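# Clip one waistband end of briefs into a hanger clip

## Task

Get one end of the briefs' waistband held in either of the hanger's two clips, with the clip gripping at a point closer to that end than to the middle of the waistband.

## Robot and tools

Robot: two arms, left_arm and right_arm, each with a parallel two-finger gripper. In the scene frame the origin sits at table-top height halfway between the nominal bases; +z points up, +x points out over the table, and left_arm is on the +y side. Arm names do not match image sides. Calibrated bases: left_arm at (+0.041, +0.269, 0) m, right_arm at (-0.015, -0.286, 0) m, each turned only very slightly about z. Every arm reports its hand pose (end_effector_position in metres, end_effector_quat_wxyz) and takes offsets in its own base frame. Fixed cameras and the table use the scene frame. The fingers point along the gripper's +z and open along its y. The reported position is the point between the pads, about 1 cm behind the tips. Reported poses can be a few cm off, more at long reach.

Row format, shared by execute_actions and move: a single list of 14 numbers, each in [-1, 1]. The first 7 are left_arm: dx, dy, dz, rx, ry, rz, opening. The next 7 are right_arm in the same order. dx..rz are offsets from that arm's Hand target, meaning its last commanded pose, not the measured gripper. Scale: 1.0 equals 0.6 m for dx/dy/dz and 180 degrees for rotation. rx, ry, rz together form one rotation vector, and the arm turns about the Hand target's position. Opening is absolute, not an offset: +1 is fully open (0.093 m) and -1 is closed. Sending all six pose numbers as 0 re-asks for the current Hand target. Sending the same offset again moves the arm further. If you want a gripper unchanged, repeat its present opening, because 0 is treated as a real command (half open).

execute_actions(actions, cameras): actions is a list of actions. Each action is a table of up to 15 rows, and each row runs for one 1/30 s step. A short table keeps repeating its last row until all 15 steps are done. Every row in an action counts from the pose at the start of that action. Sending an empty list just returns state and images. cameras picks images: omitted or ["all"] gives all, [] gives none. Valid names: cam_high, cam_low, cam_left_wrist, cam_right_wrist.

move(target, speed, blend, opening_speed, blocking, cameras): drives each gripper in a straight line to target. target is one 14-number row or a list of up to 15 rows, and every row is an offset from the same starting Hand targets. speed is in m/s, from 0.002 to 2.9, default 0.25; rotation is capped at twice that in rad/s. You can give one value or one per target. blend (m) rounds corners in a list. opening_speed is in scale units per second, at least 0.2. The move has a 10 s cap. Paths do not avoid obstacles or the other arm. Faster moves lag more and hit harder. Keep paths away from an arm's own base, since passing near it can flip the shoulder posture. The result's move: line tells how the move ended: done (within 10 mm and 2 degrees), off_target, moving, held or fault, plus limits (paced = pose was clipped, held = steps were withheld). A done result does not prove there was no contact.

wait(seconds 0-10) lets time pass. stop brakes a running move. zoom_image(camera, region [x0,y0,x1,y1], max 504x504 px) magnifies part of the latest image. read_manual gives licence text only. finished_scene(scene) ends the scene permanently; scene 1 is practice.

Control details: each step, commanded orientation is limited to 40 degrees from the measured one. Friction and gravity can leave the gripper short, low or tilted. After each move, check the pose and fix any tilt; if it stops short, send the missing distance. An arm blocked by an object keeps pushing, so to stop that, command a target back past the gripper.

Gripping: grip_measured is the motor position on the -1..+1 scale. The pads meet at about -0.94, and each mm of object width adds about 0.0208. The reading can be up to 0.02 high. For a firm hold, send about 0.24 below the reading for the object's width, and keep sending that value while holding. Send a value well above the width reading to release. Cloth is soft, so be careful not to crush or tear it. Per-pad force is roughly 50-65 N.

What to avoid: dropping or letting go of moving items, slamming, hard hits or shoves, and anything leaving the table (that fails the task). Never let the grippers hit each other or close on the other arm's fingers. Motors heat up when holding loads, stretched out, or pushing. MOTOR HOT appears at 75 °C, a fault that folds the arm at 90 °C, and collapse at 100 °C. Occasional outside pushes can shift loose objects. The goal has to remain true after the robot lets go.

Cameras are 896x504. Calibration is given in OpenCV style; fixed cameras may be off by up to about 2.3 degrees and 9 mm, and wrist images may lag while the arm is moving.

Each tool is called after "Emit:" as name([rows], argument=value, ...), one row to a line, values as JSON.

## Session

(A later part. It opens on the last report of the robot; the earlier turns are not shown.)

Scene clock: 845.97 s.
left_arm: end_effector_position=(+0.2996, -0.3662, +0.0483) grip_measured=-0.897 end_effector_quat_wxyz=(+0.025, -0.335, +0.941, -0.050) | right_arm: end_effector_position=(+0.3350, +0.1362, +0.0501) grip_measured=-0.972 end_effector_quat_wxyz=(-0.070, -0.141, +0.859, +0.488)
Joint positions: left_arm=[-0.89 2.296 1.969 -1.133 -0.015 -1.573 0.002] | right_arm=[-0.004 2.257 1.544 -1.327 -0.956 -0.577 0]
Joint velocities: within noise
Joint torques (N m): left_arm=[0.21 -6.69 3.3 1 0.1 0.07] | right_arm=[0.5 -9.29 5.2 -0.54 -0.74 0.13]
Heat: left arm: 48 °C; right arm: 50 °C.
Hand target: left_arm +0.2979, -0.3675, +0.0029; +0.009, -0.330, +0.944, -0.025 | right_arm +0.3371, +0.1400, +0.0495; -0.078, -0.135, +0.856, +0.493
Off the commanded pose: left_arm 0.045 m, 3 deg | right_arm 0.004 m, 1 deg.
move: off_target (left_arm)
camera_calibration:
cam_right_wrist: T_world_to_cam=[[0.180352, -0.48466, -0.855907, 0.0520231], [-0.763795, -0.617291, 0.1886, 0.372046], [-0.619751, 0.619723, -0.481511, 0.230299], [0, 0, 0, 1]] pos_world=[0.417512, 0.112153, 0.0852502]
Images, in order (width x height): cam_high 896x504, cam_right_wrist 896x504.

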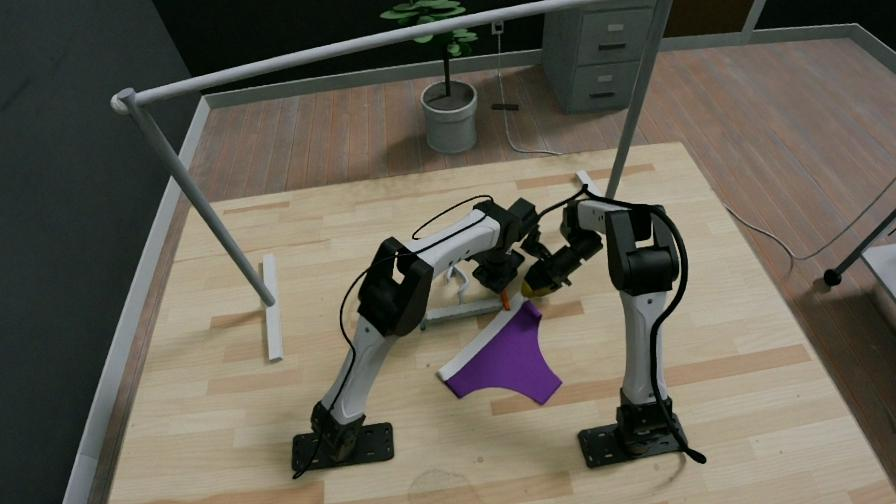

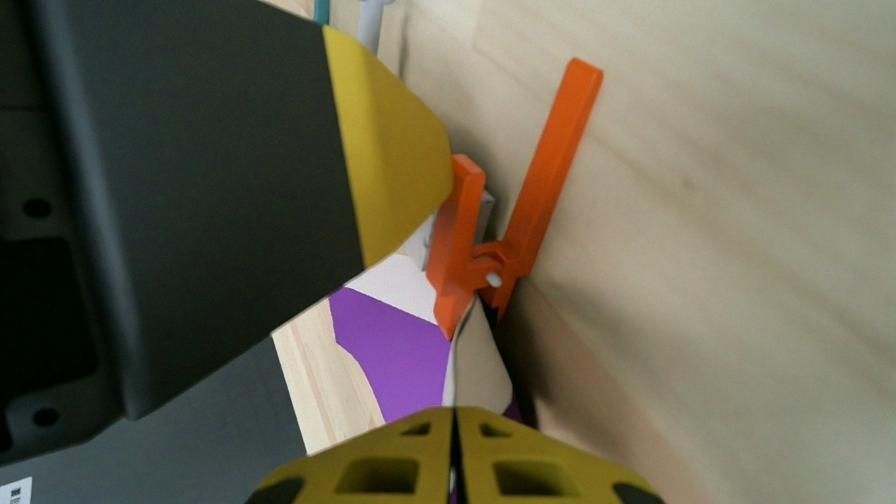

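Emit:
execute_actions(actions=[], cameras=["cam_low", "cam_left_wrist", "cam_high"])

Emit:
zoom_image(camera="cam_high", region=[490, 260, 560, 330])

Scene clock: 979.43 s.
left_arm: end_effector_position=(+0.2996, -0.3662, +0.0483) grip_measured=-0.897 end_effector_quat_wxyz=(+0.025, -0.335, +0.941, -0.050) | right_arm: end_effector_position=(+0.3350, +0.1362, +0.0501) grip_measured=-0.972 end_effector_quat_wxyz=(-0.070, -0.141, +0.859, +0.488)
Joint positions: left_arm=[-0.89 2.296 1.969 -1.133 -0.015 -1.573 0.002] | right_arm=[-0.004 2.257 1.544 -1.327 -0.956 -0.577 0]
Joint velocities: within noise
Joint torques (N m): left_arm=[0.2 -6.69 3.26 0.99 0.11 0.07] | right_arm=[0.42 -9.35 5.23 -0.53 -0.76 0.13]
Heat: left arm: 47 °C; right arm: 53 °C.
Hand target: left_arm +0.2979, -0.3675, +0.0029; +0.009, -0.330, +0.944, -0.025 | right_arm +0.3371, +0.1400, +0.0495; -0.078, -0.135, +0.856, +0.493
Tool commands: left_gripper/opening=-0.9 right_gripper/opening=-1.0
Off the commanded pose: left_arm 0.045 m, 3 deg | right_arm 0.004 m, 1 deg.
camera_calibration:
cam_left_wrist: T_world_to_cam=[[0.635464, -0.762306, 0.122779, -0.478564], [-0.728022, -0.538564, 0.424184, 0.0360831], [-0.257234, -0.35894, -0.897214, 0.0731258], [0, 0, 0, 1]] pos_world=[0.34919, -0.319132, 0.109061]
Images, in order (width x height): cam_high 896x504, cam_low 896x504, cam_left_wrist 896x504.

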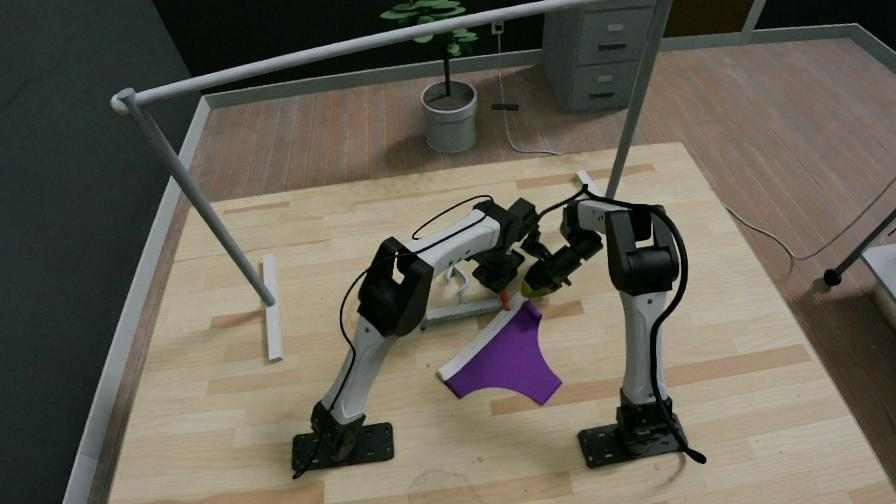

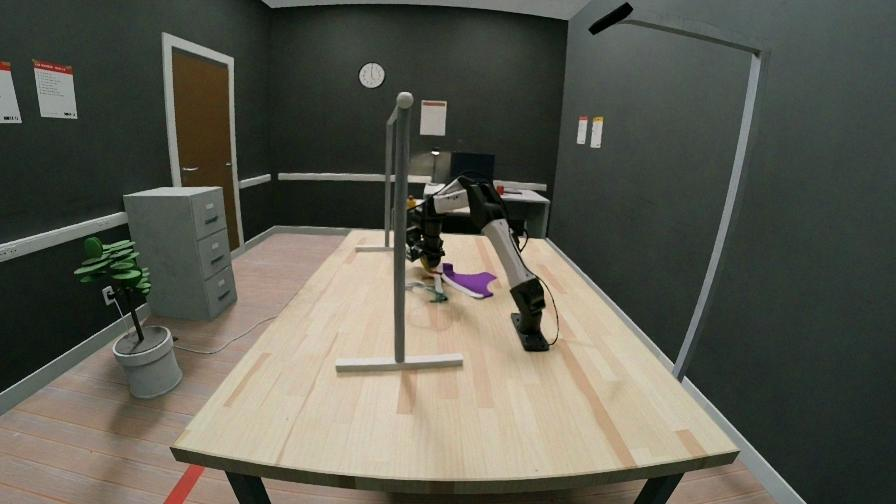

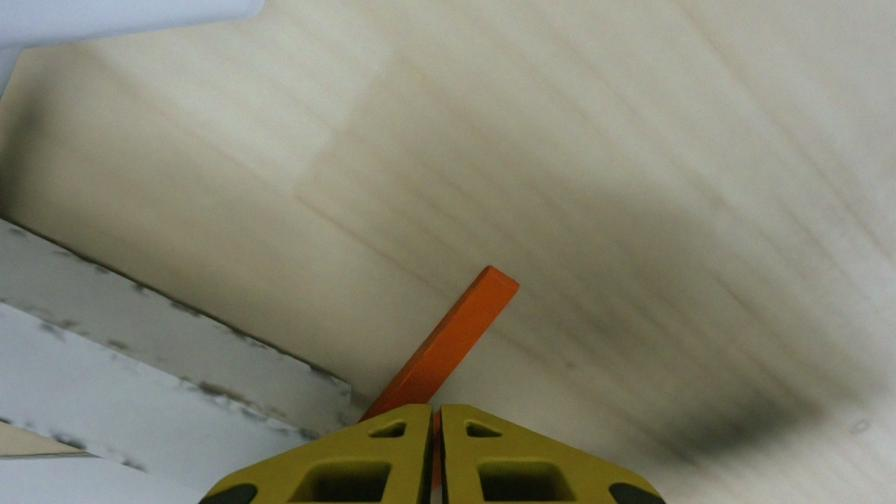

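Scaled by 7.200 from the camera's 896x504 image, which has a finer 1280x720 frame.

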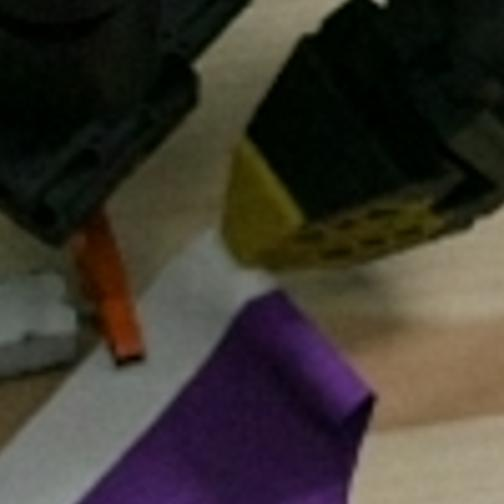

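Emit:
move(target=[0.0028, 0.0022, 0.1052, 0, 0, 0, -0.9, 0, 0, 0, 0, 0, 0, -1.0], speed=0.05, cameras=["cam_right_wrist", "cam_high"])

Emit:
zoom_image(camera="cam_right_wrist", region=[400, 220, 520, 340])

Emit:
zoom_image(camera="cam_high", region=[470, 260, 560, 340])

Scene clock: 1033.57 s.
left_arm: end_effector_position=(+0.2957, -0.3655, +0.0671) grip_measured=-0.897 end_effector_quat_wxyz=(+0.009, -0.333, +0.943, -0.027) | right_arm: end_effector_position=(+0.3350, +0.1362, +0.0501) grip_measured=-0.972 end_effector_quat_wxyz=(-0.070, -0.141, +0.859, +0.488)
Joint positions: left_arm=[-0.89 2.342 2.128 -1.299 0.001 -1.569 0.002] | right_arm=[-0.004 2.257 1.544 -1.327 -0.956 -0.577 0]
Joint velocities: within noise
Joint torques (N m): left_arm=[0.66 -12.18 9.14 0.14 0.04 0.08] | right_arm=[0.44 -9.28 5.26 -0.53 -0.75 0.13]
Heat: left arm: 47 °C; right arm: 53 °C.
Hand target: left_arm +0.2996, -0.3661, +0.0660; +0.009, -0.330, +0.944, -0.025 | right_arm +0.3371, +0.1400, +0.0495; -0.078, -0.135, +0.856, +0.493
Off the commanded pose: left_arm 0.004 m, 0 deg | right_arm 0.004 m, 1 deg.
move: done
camera_calibration:
cam_right_wrist: T_world_to_cam=[[0.180352, -0.48466, -0.855907, 0.0520231], [-0.763795, -0.617291, 0.1886, 0.372046], [-0.619751, 0.619723, -0.481511, 0.230299], [0, 0, 0, 1]] pos_world=[0.417512, 0.112153, 0.0852502]
Images, in order (width x height): cam_high 896x504, cam_right_wrist 896x504.

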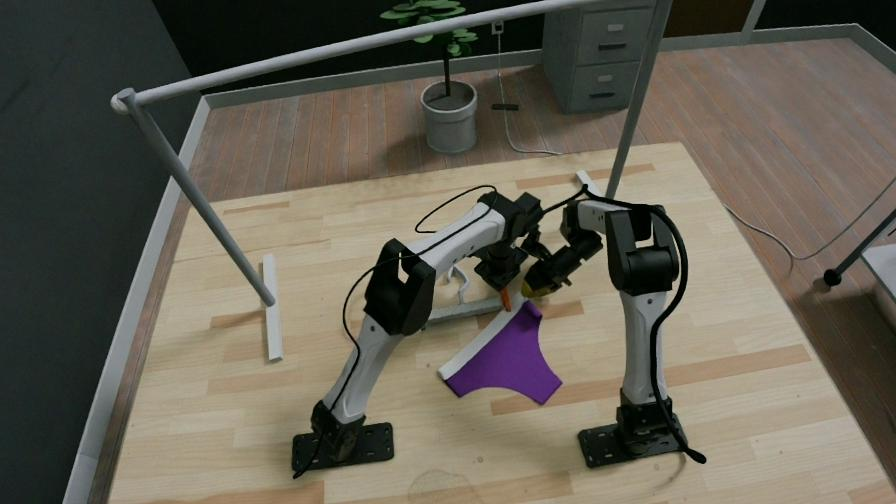

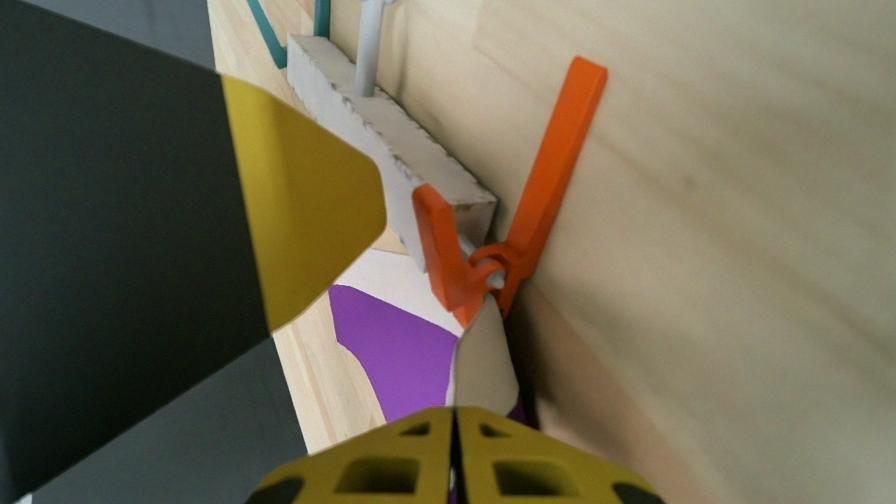

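Scaled by 4.200 from the camera's 896x504 image, which has a finer 1280x720 frame.

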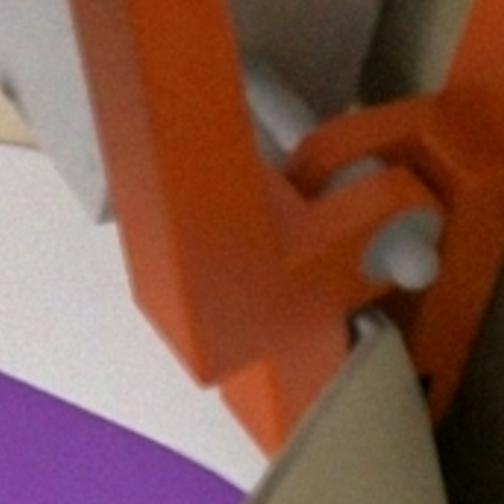

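Scaled by 5.600 from the camera's 896x504 image, which has a finer 1280x720 frame.

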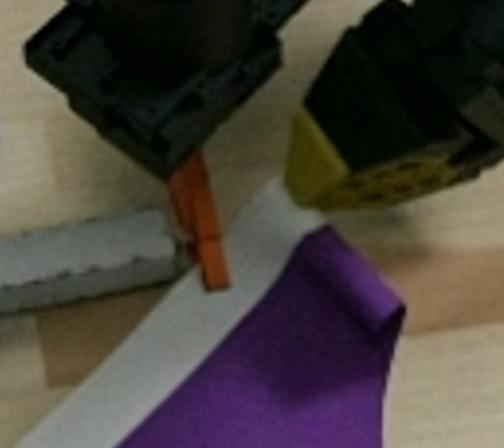

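Emit:
execute_actions(actions=[])

Scene clock: 1056.03 s.
left_arm: end_effector_position=(+0.2955, -0.3652, +0.0671) grip_measured=-0.897 end_effector_quat_wxyz=(+0.009, -0.333, +0.943, -0.026) | right_arm: end_effector_position=(+0.3350, +0.1362, +0.0501) grip_measured=-0.972 end_effector_quat_wxyz=(-0.070, -0.141, +0.859, +0.488)
Joint positions: left_arm=[-0.89 2.342 2.128 -1.3 0.001 -1.569 0.002] | right_arm=[-0.004 2.257 1.544 -1.327 -0.956 -0.577 0]
Joint velocities: within noise
Joint torques (N m): left_arm=[0.68 -12.19 9.18 0.14 0.03 0.07] | right_arm=[0.47 -9.29 5.29 -0.53 -0.77 0.12]
Heat: left arm: 50 °C; right arm: 53 °C.
Hand target: left_arm +0.2996, -0.3661, +0.0660; +0.009, -0.330, +0.944, -0.025 | right_arm +0.3371, +0.1400, +0.0495; -0.078, -0.135, +0.856, +0.493
Tool commands: left_gripper/opening=-0.9 right_gripper/opening=-1.0
Off the commanded pose: left_arm 0.004 m, 0 deg | right_arm 0.004 m, 1 deg.
camera_calibration:
cam_left_wrist: T_world_to_cam=[[0.63536, -0.769233, 0.0678109, -0.476217], [-0.71127, -0.548761, 0.439268, 0.0159383], [-0.300688, -0.327325, -0.895793, 0.113474], [0, 0, 0, 1]] pos_world=[0.348026, -0.320433, 0.126941]
cam_right_wrist: T_world_to_cam=[[0.180352, -0.48466, -0.855907, 0.0520231], [-0.763795, -0.617291, 0.1886, 0.372046], [-0.619751, 0.619723, -0.481511, 0.230299], [0, 0, 0, 1]] pos_world=[0.417512, 0.112153, 0.0852502]

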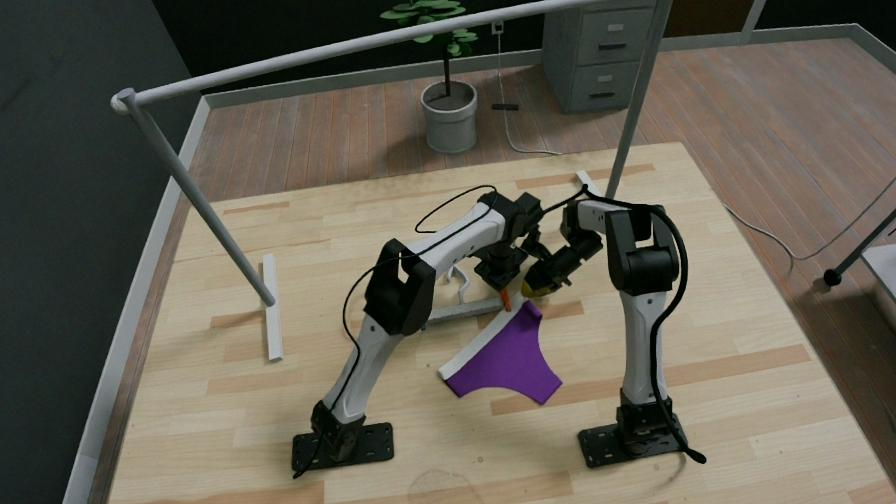

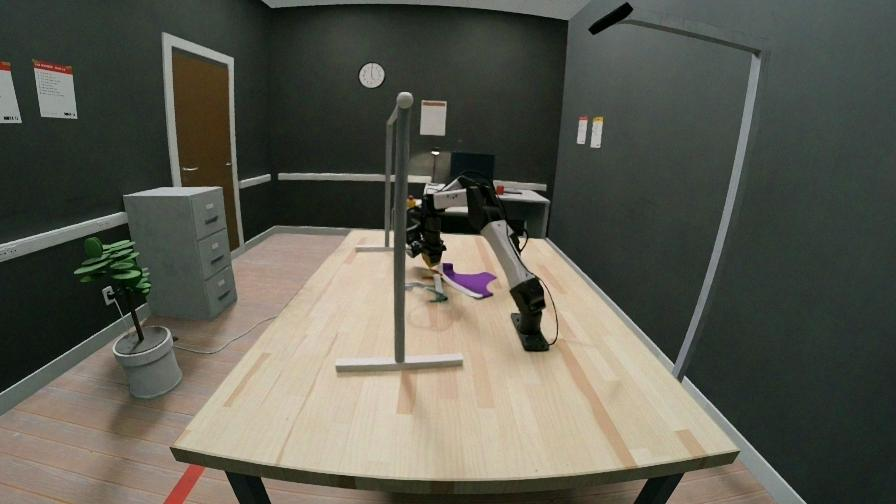

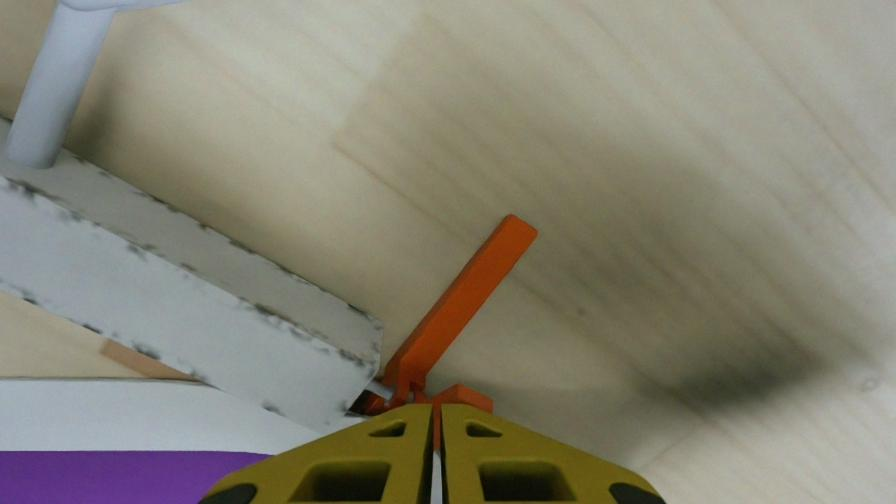

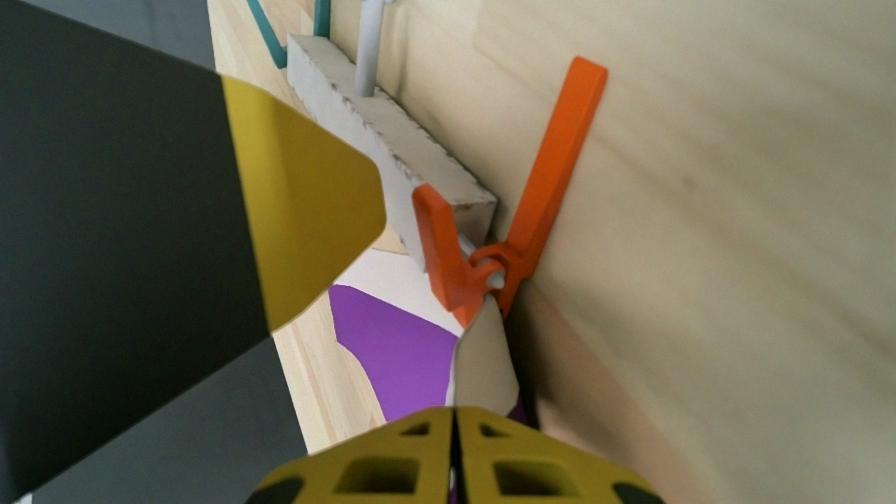

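Emit:
move([
  [0,0.01,0.12,0,0,0,-0.9,0,0,0,0,0,0,-1.0],
], speed=0.12, cameras=["cam_high","cam_right_wrist"])

Emit:
zoom_image(camera="cam_right_wrist", region=[330, 150, 610, 430])

Scene clock: 1061.93 s.
left_arm: end_effector_position=(+0.2965, -0.3619, +0.1347) grip_measured=-0.897 end_effector_quat_wxyz=(+0.014, -0.332, +0.942, -0.040) | right_arm: end_effector_position=(+0.3350, +0.1362, +0.0501) grip_measured=-0.972 end_effector_quat_wxyz=(-0.070, -0.141, +0.859, +0.488)
Joint positions: left_arm=[-0.884 2.357 2.423 -1.552 0.001 -1.561 0.002] | right_arm=[-0.004 2.257 1.544 -1.327 -0.956 -0.577 0]
Joint velocities: within noise
Joint torques (N m): left_arm=[0.95 -13.3 8.32 0.19 0.04 0.09] | right_arm=[0.47 -9.32 5.27 -0.53 -0.77 0.13]
Heat: left arm: 51 °C; right arm: 53 °C.
Hand target: left_arm +0.2997, -0.3600, +0.1380; +0.009, -0.330, +0.944, -0.025 | right_arm +0.3371, +0.1400, +0.0495; -0.078, -0.135, +0.856, +0.493
Off the commanded pose: left_arm 0.005 m, 2 deg | right_arm 0.004 m, 1 deg.
joint sent to its limit (left arm) — joint 4 (wrist pitch), lower limit. The joint targets still meet the commanded pose.
move: done
camera_calibration:
cam_right_wrist: T_world_to_cam=[[0.180352, -0.48466, -0.855907, 0.0520231], [-0.763795, -0.617291, 0.1886, 0.372046], [-0.619751, 0.619723, -0.481511, 0.230299], [0, 0, 0, 1]] pos_world=[0.417512, 0.112153, 0.0852502]
Images, in order (width x height): cam_high 896x504, cam_right_wrist 896x504.

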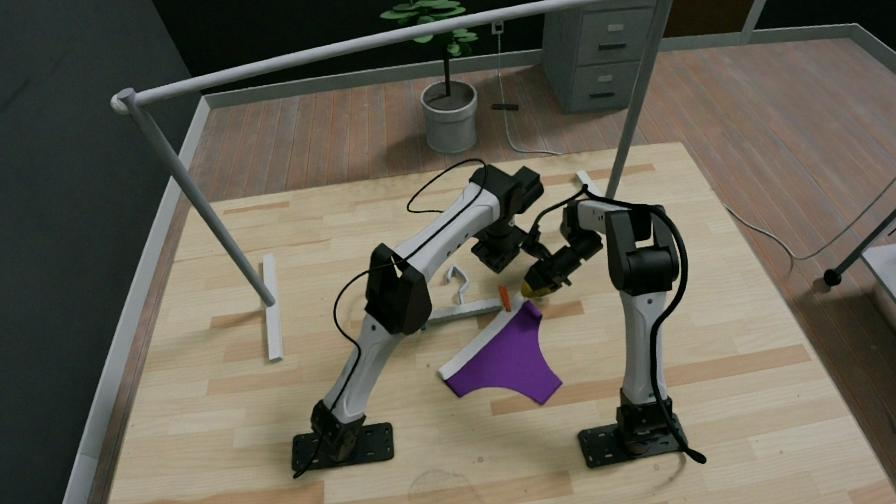

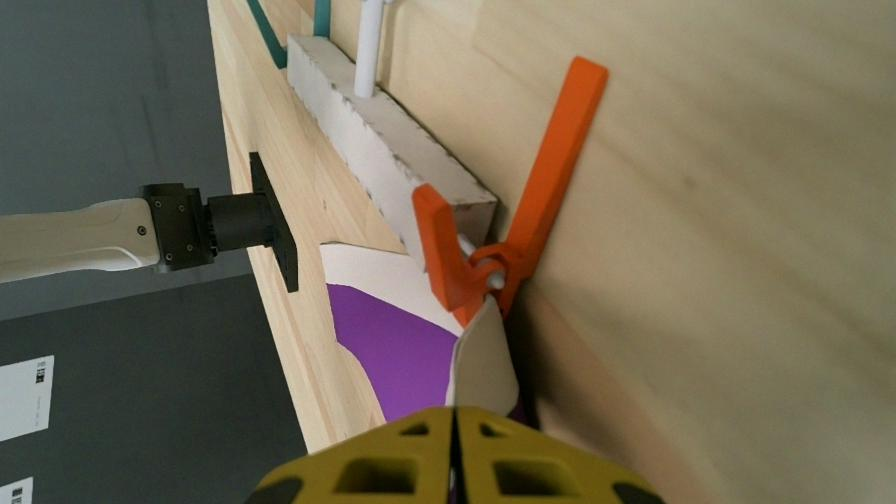

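Scaled by 1.800 from the camera's 896x504 image, which has a finer 1280x720 frame.

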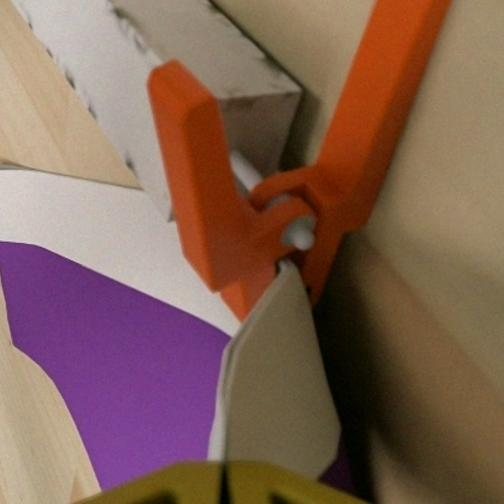

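Emit:
move([
  [0,0,0,0,0,0,-0.9,0,0,0,0,0,0,-0.7],
], speed=0.06, opening_speed=0.3, cameras=["cam_high","cam_right_wrist"])

Emit:
zoom_image(camera="cam_right_wrist", region=[330, 220, 610, 500])

Scene clock: 1068.20 s.
left_arm: end_effector_position=(+0.2960, -0.3613, +0.1346) grip_measured=-0.897 end_effector_quat_wxyz=(+0.014, -0.331, +0.943, -0.039) | right_arm: end_effector_position=(+0.3348, +0.1362, +0.0502) grip_measured=-0.701 end_effector_quat_wxyz=(-0.070, -0.141, +0.859, +0.488)
Joint positions: left_arm=[-0.884 2.357 2.423 -1.555 0.001 -1.56 0.002] | right_arm=[-0.004 2.257 1.544 -1.328 -0.956 -0.577 0.012]
Joint velocities: within noise
Joint torques (N m): left_arm=[0.95 -13.34 8.32 0.21 0.04 0.08] | right_arm=[0.47 -9.32 5.22 -0.52 -0.75 0.14]
Heat: left arm: 51 °C; right arm: 53 °C.
Hand target: left_arm +0.2997, -0.3600, +0.1380; +0.009, -0.330, +0.944, -0.025 | right_arm +0.3371, +0.1400, +0.0495; -0.078, -0.135, +0.856, +0.493
Off the commanded pose: left_arm 0.005 m, 2 deg | right_arm 0.004 m, 1 deg.
joint sent to its limit (left arm) — joint 4 (wrist pitch), lower limit. The joint targets still meet the commanded pose.
move: done
camera_calibration:
cam_right_wrist: T_world_to_cam=[[0.179048, -0.484629, -0.856199, 0.0526233], [-0.76351, -0.617294, 0.189738, 0.37168], [-0.620479, 0.619744, -0.480545, 0.230395], [0, 0, 0, 1]] pos_world=[0.417315, 0.112153, 0.0852493]
Images, in order (width x height): cam_high 896x504, cam_right_wrist 896x504.

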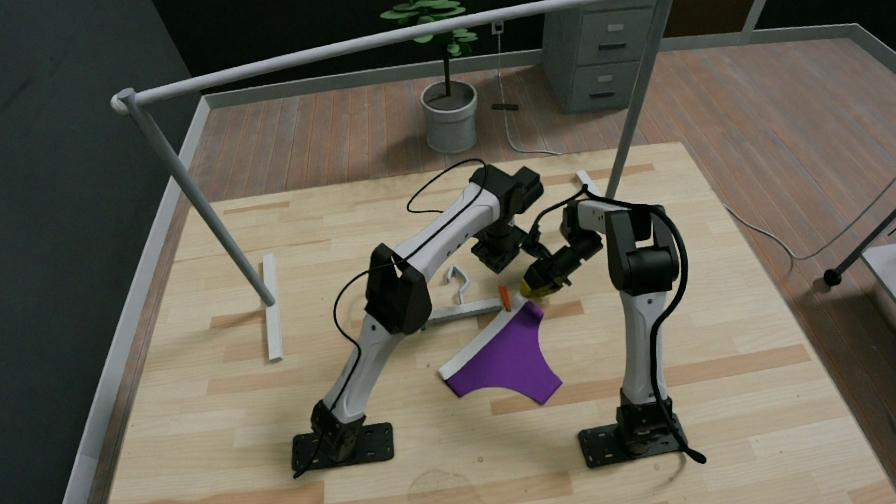

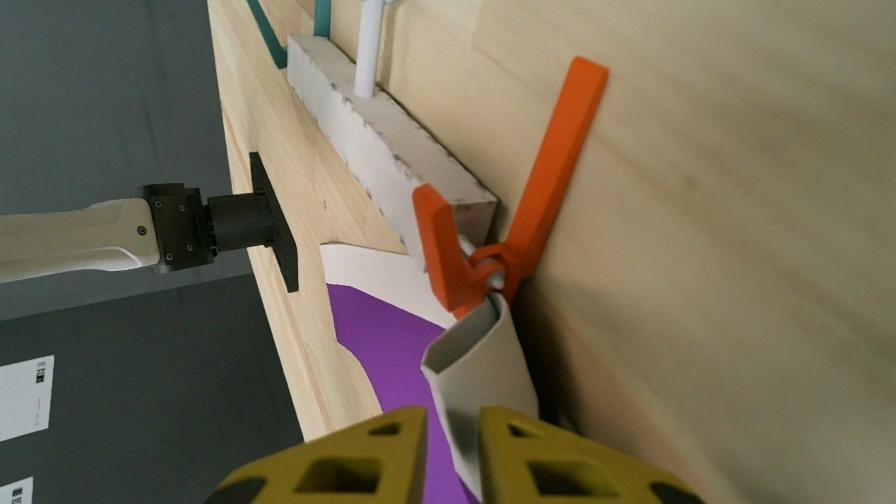

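Scaled by 1.800 from the camera's 896x504 image, which has a finer 1280x720 frame.

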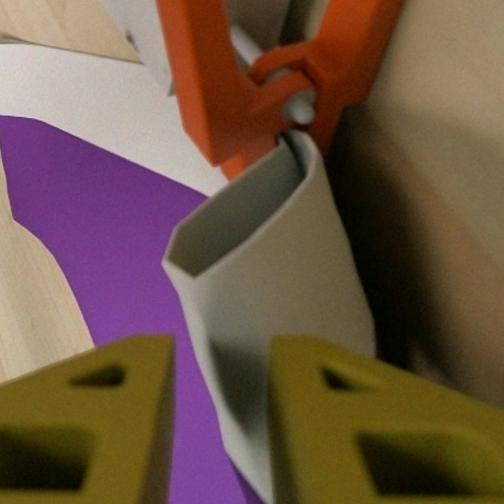

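Emit:
move([
  [0,0,0,0,0,0,-0.9,0,0,0,0,0,0,-0.5],
  [0,0,0,0,0,0,-0.9,0.036,-0.112,0.067,0,0,0,-0.5],
], speed=[0.06,0.07], opening_speed=0.4)

Emit:
zoom_image(camera="cam_right_wrist", region=[300, 150, 700, 375])

Emit:
zoom_image(camera="cam_high", region=[400, 230, 600, 430])

Scene clock: 1081.57 s.
left_arm: end_effector_position=(+0.2960, -0.3613, +0.1346) grip_measured=-0.897 end_effector_quat_wxyz=(+0.014, -0.331, +0.943, -0.039) | right_arm: end_effector_position=(+0.3562, +0.0768, +0.0769) grip_measured=-0.501 end_effector_quat_wxyz=(-0.053, -0.104, +0.865, +0.487)
Joint positions: left_arm=[-0.884 2.357 2.423 -1.555 0.001 -1.56 0.002] | right_arm=[-0.162 2.297 1.717 -1.551 -0.912 -0.68 0.021]
Joint velocities: within noise
Joint torques (N m): left_arm=[0.96 -13.29 8.32 0.21 0.04 0.09] | right_arm=[-0.53 -14.57 5.37 -0.75 -0.35 -0.04]
Heat: left arm: 53 °C; right arm: 54 °C.
Hand target: left_arm +0.2997, -0.3600, +0.1380; +0.009, -0.330, +0.944, -0.025 | right_arm +0.3587, +0.0728, +0.0897; -0.078, -0.135, +0.856, +0.493
Off the commanded pose: left_arm 0.005 m, 2 deg | right_arm 0.014 m, 5 deg.
joint sent to its limit (left arm) — joint 4 (wrist pitch), lower limit. The joint targets still meet the commanded pose.
joint sent to its limit (right arm) — joint 4 (wrist pitch), lower limit. The joint targets are off in orientation, not in position.
move: off_target (right_arm)
camera_calibration:
cam_left_wrist: T_world_to_cam=[[0.63162, -0.769534, 0.0942029, -0.480839], [-0.720498, -0.537777, 0.437811, -0.00431062], [-0.28625, -0.344403, -0.894118, 0.164811], [0, 0, 0, 1]] pos_world=[0.347779, -0.315579, 0.194544]
cam_right_wrist: T_world_to_cam=[[0.132929, -0.504469, -0.853136, 0.0605584], [-0.8105, -0.550759, 0.199384, 0.357149], [-0.570456, 0.664963, -0.482084, 0.272107], [0, 0, 0, 1]] pos_world=[0.436644, 0.0463116, 0.111633]

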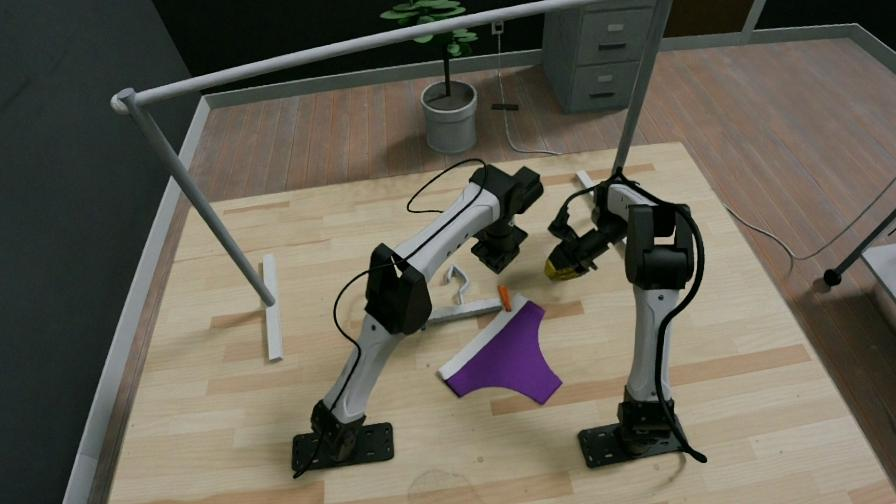

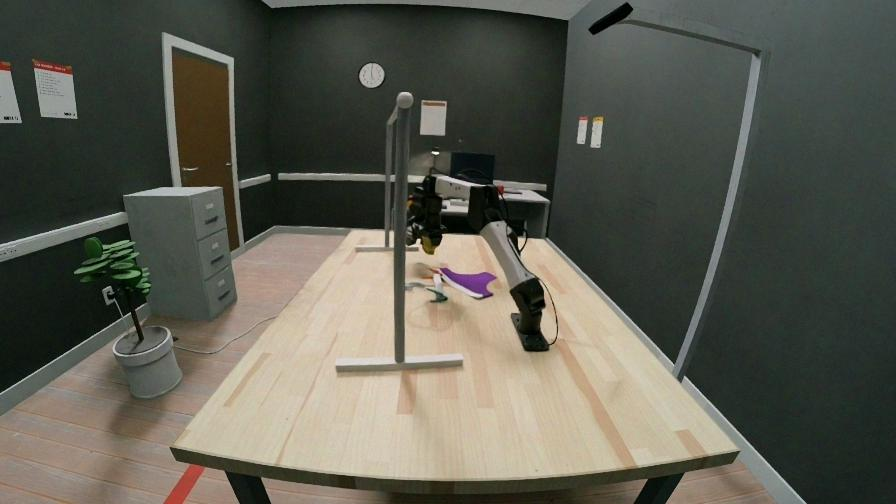

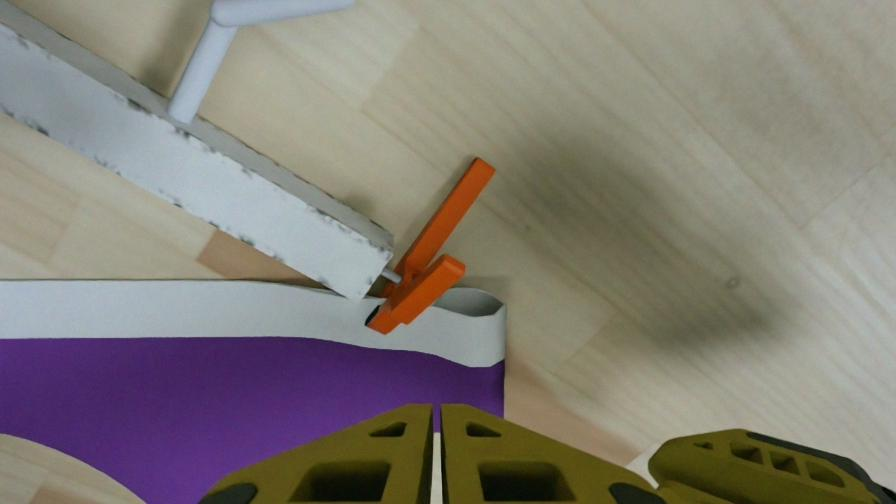

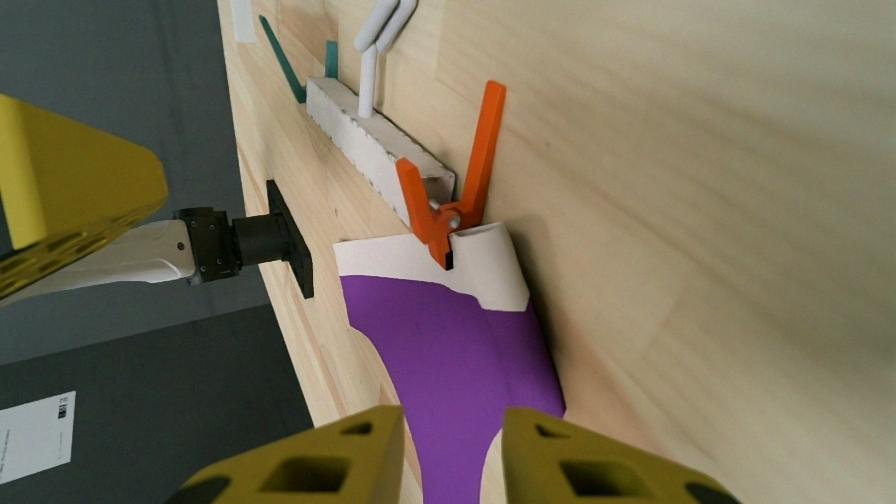

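Scaled by 1.260 from the camera's 896x504 image, which has a finer 1280x720 frame.

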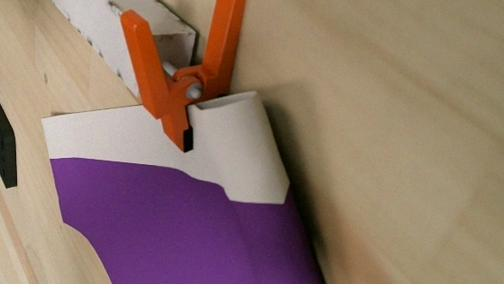

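Scaled by 2.520 from the camera's 896x504 image, which has a finer 1280x720 frame.

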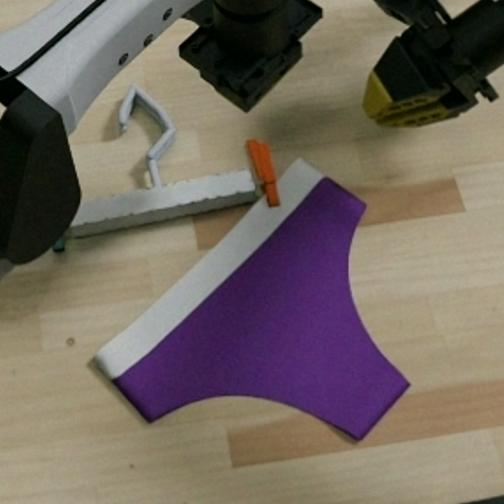

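Emit:
zoom_image(camera="cam_left_wrist", region=[330, 230, 530, 390])

Emit:
zoom_image(camera="cam_right_wrist", region=[380, 150, 560, 330])

Scaled by 2.520 from the camera's 896x504 image, which has a finer 1280x720 frame.

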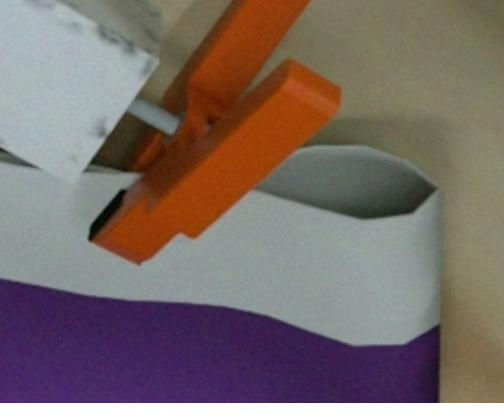

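Scaled by 2.800 from the camera's 896x504 image, which has a finer 1280x720 frame.

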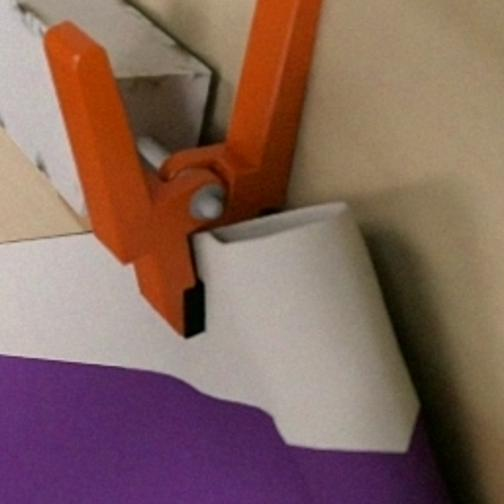

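Emit:
finished_scene(scene=2)

The scene is finished: the task was done.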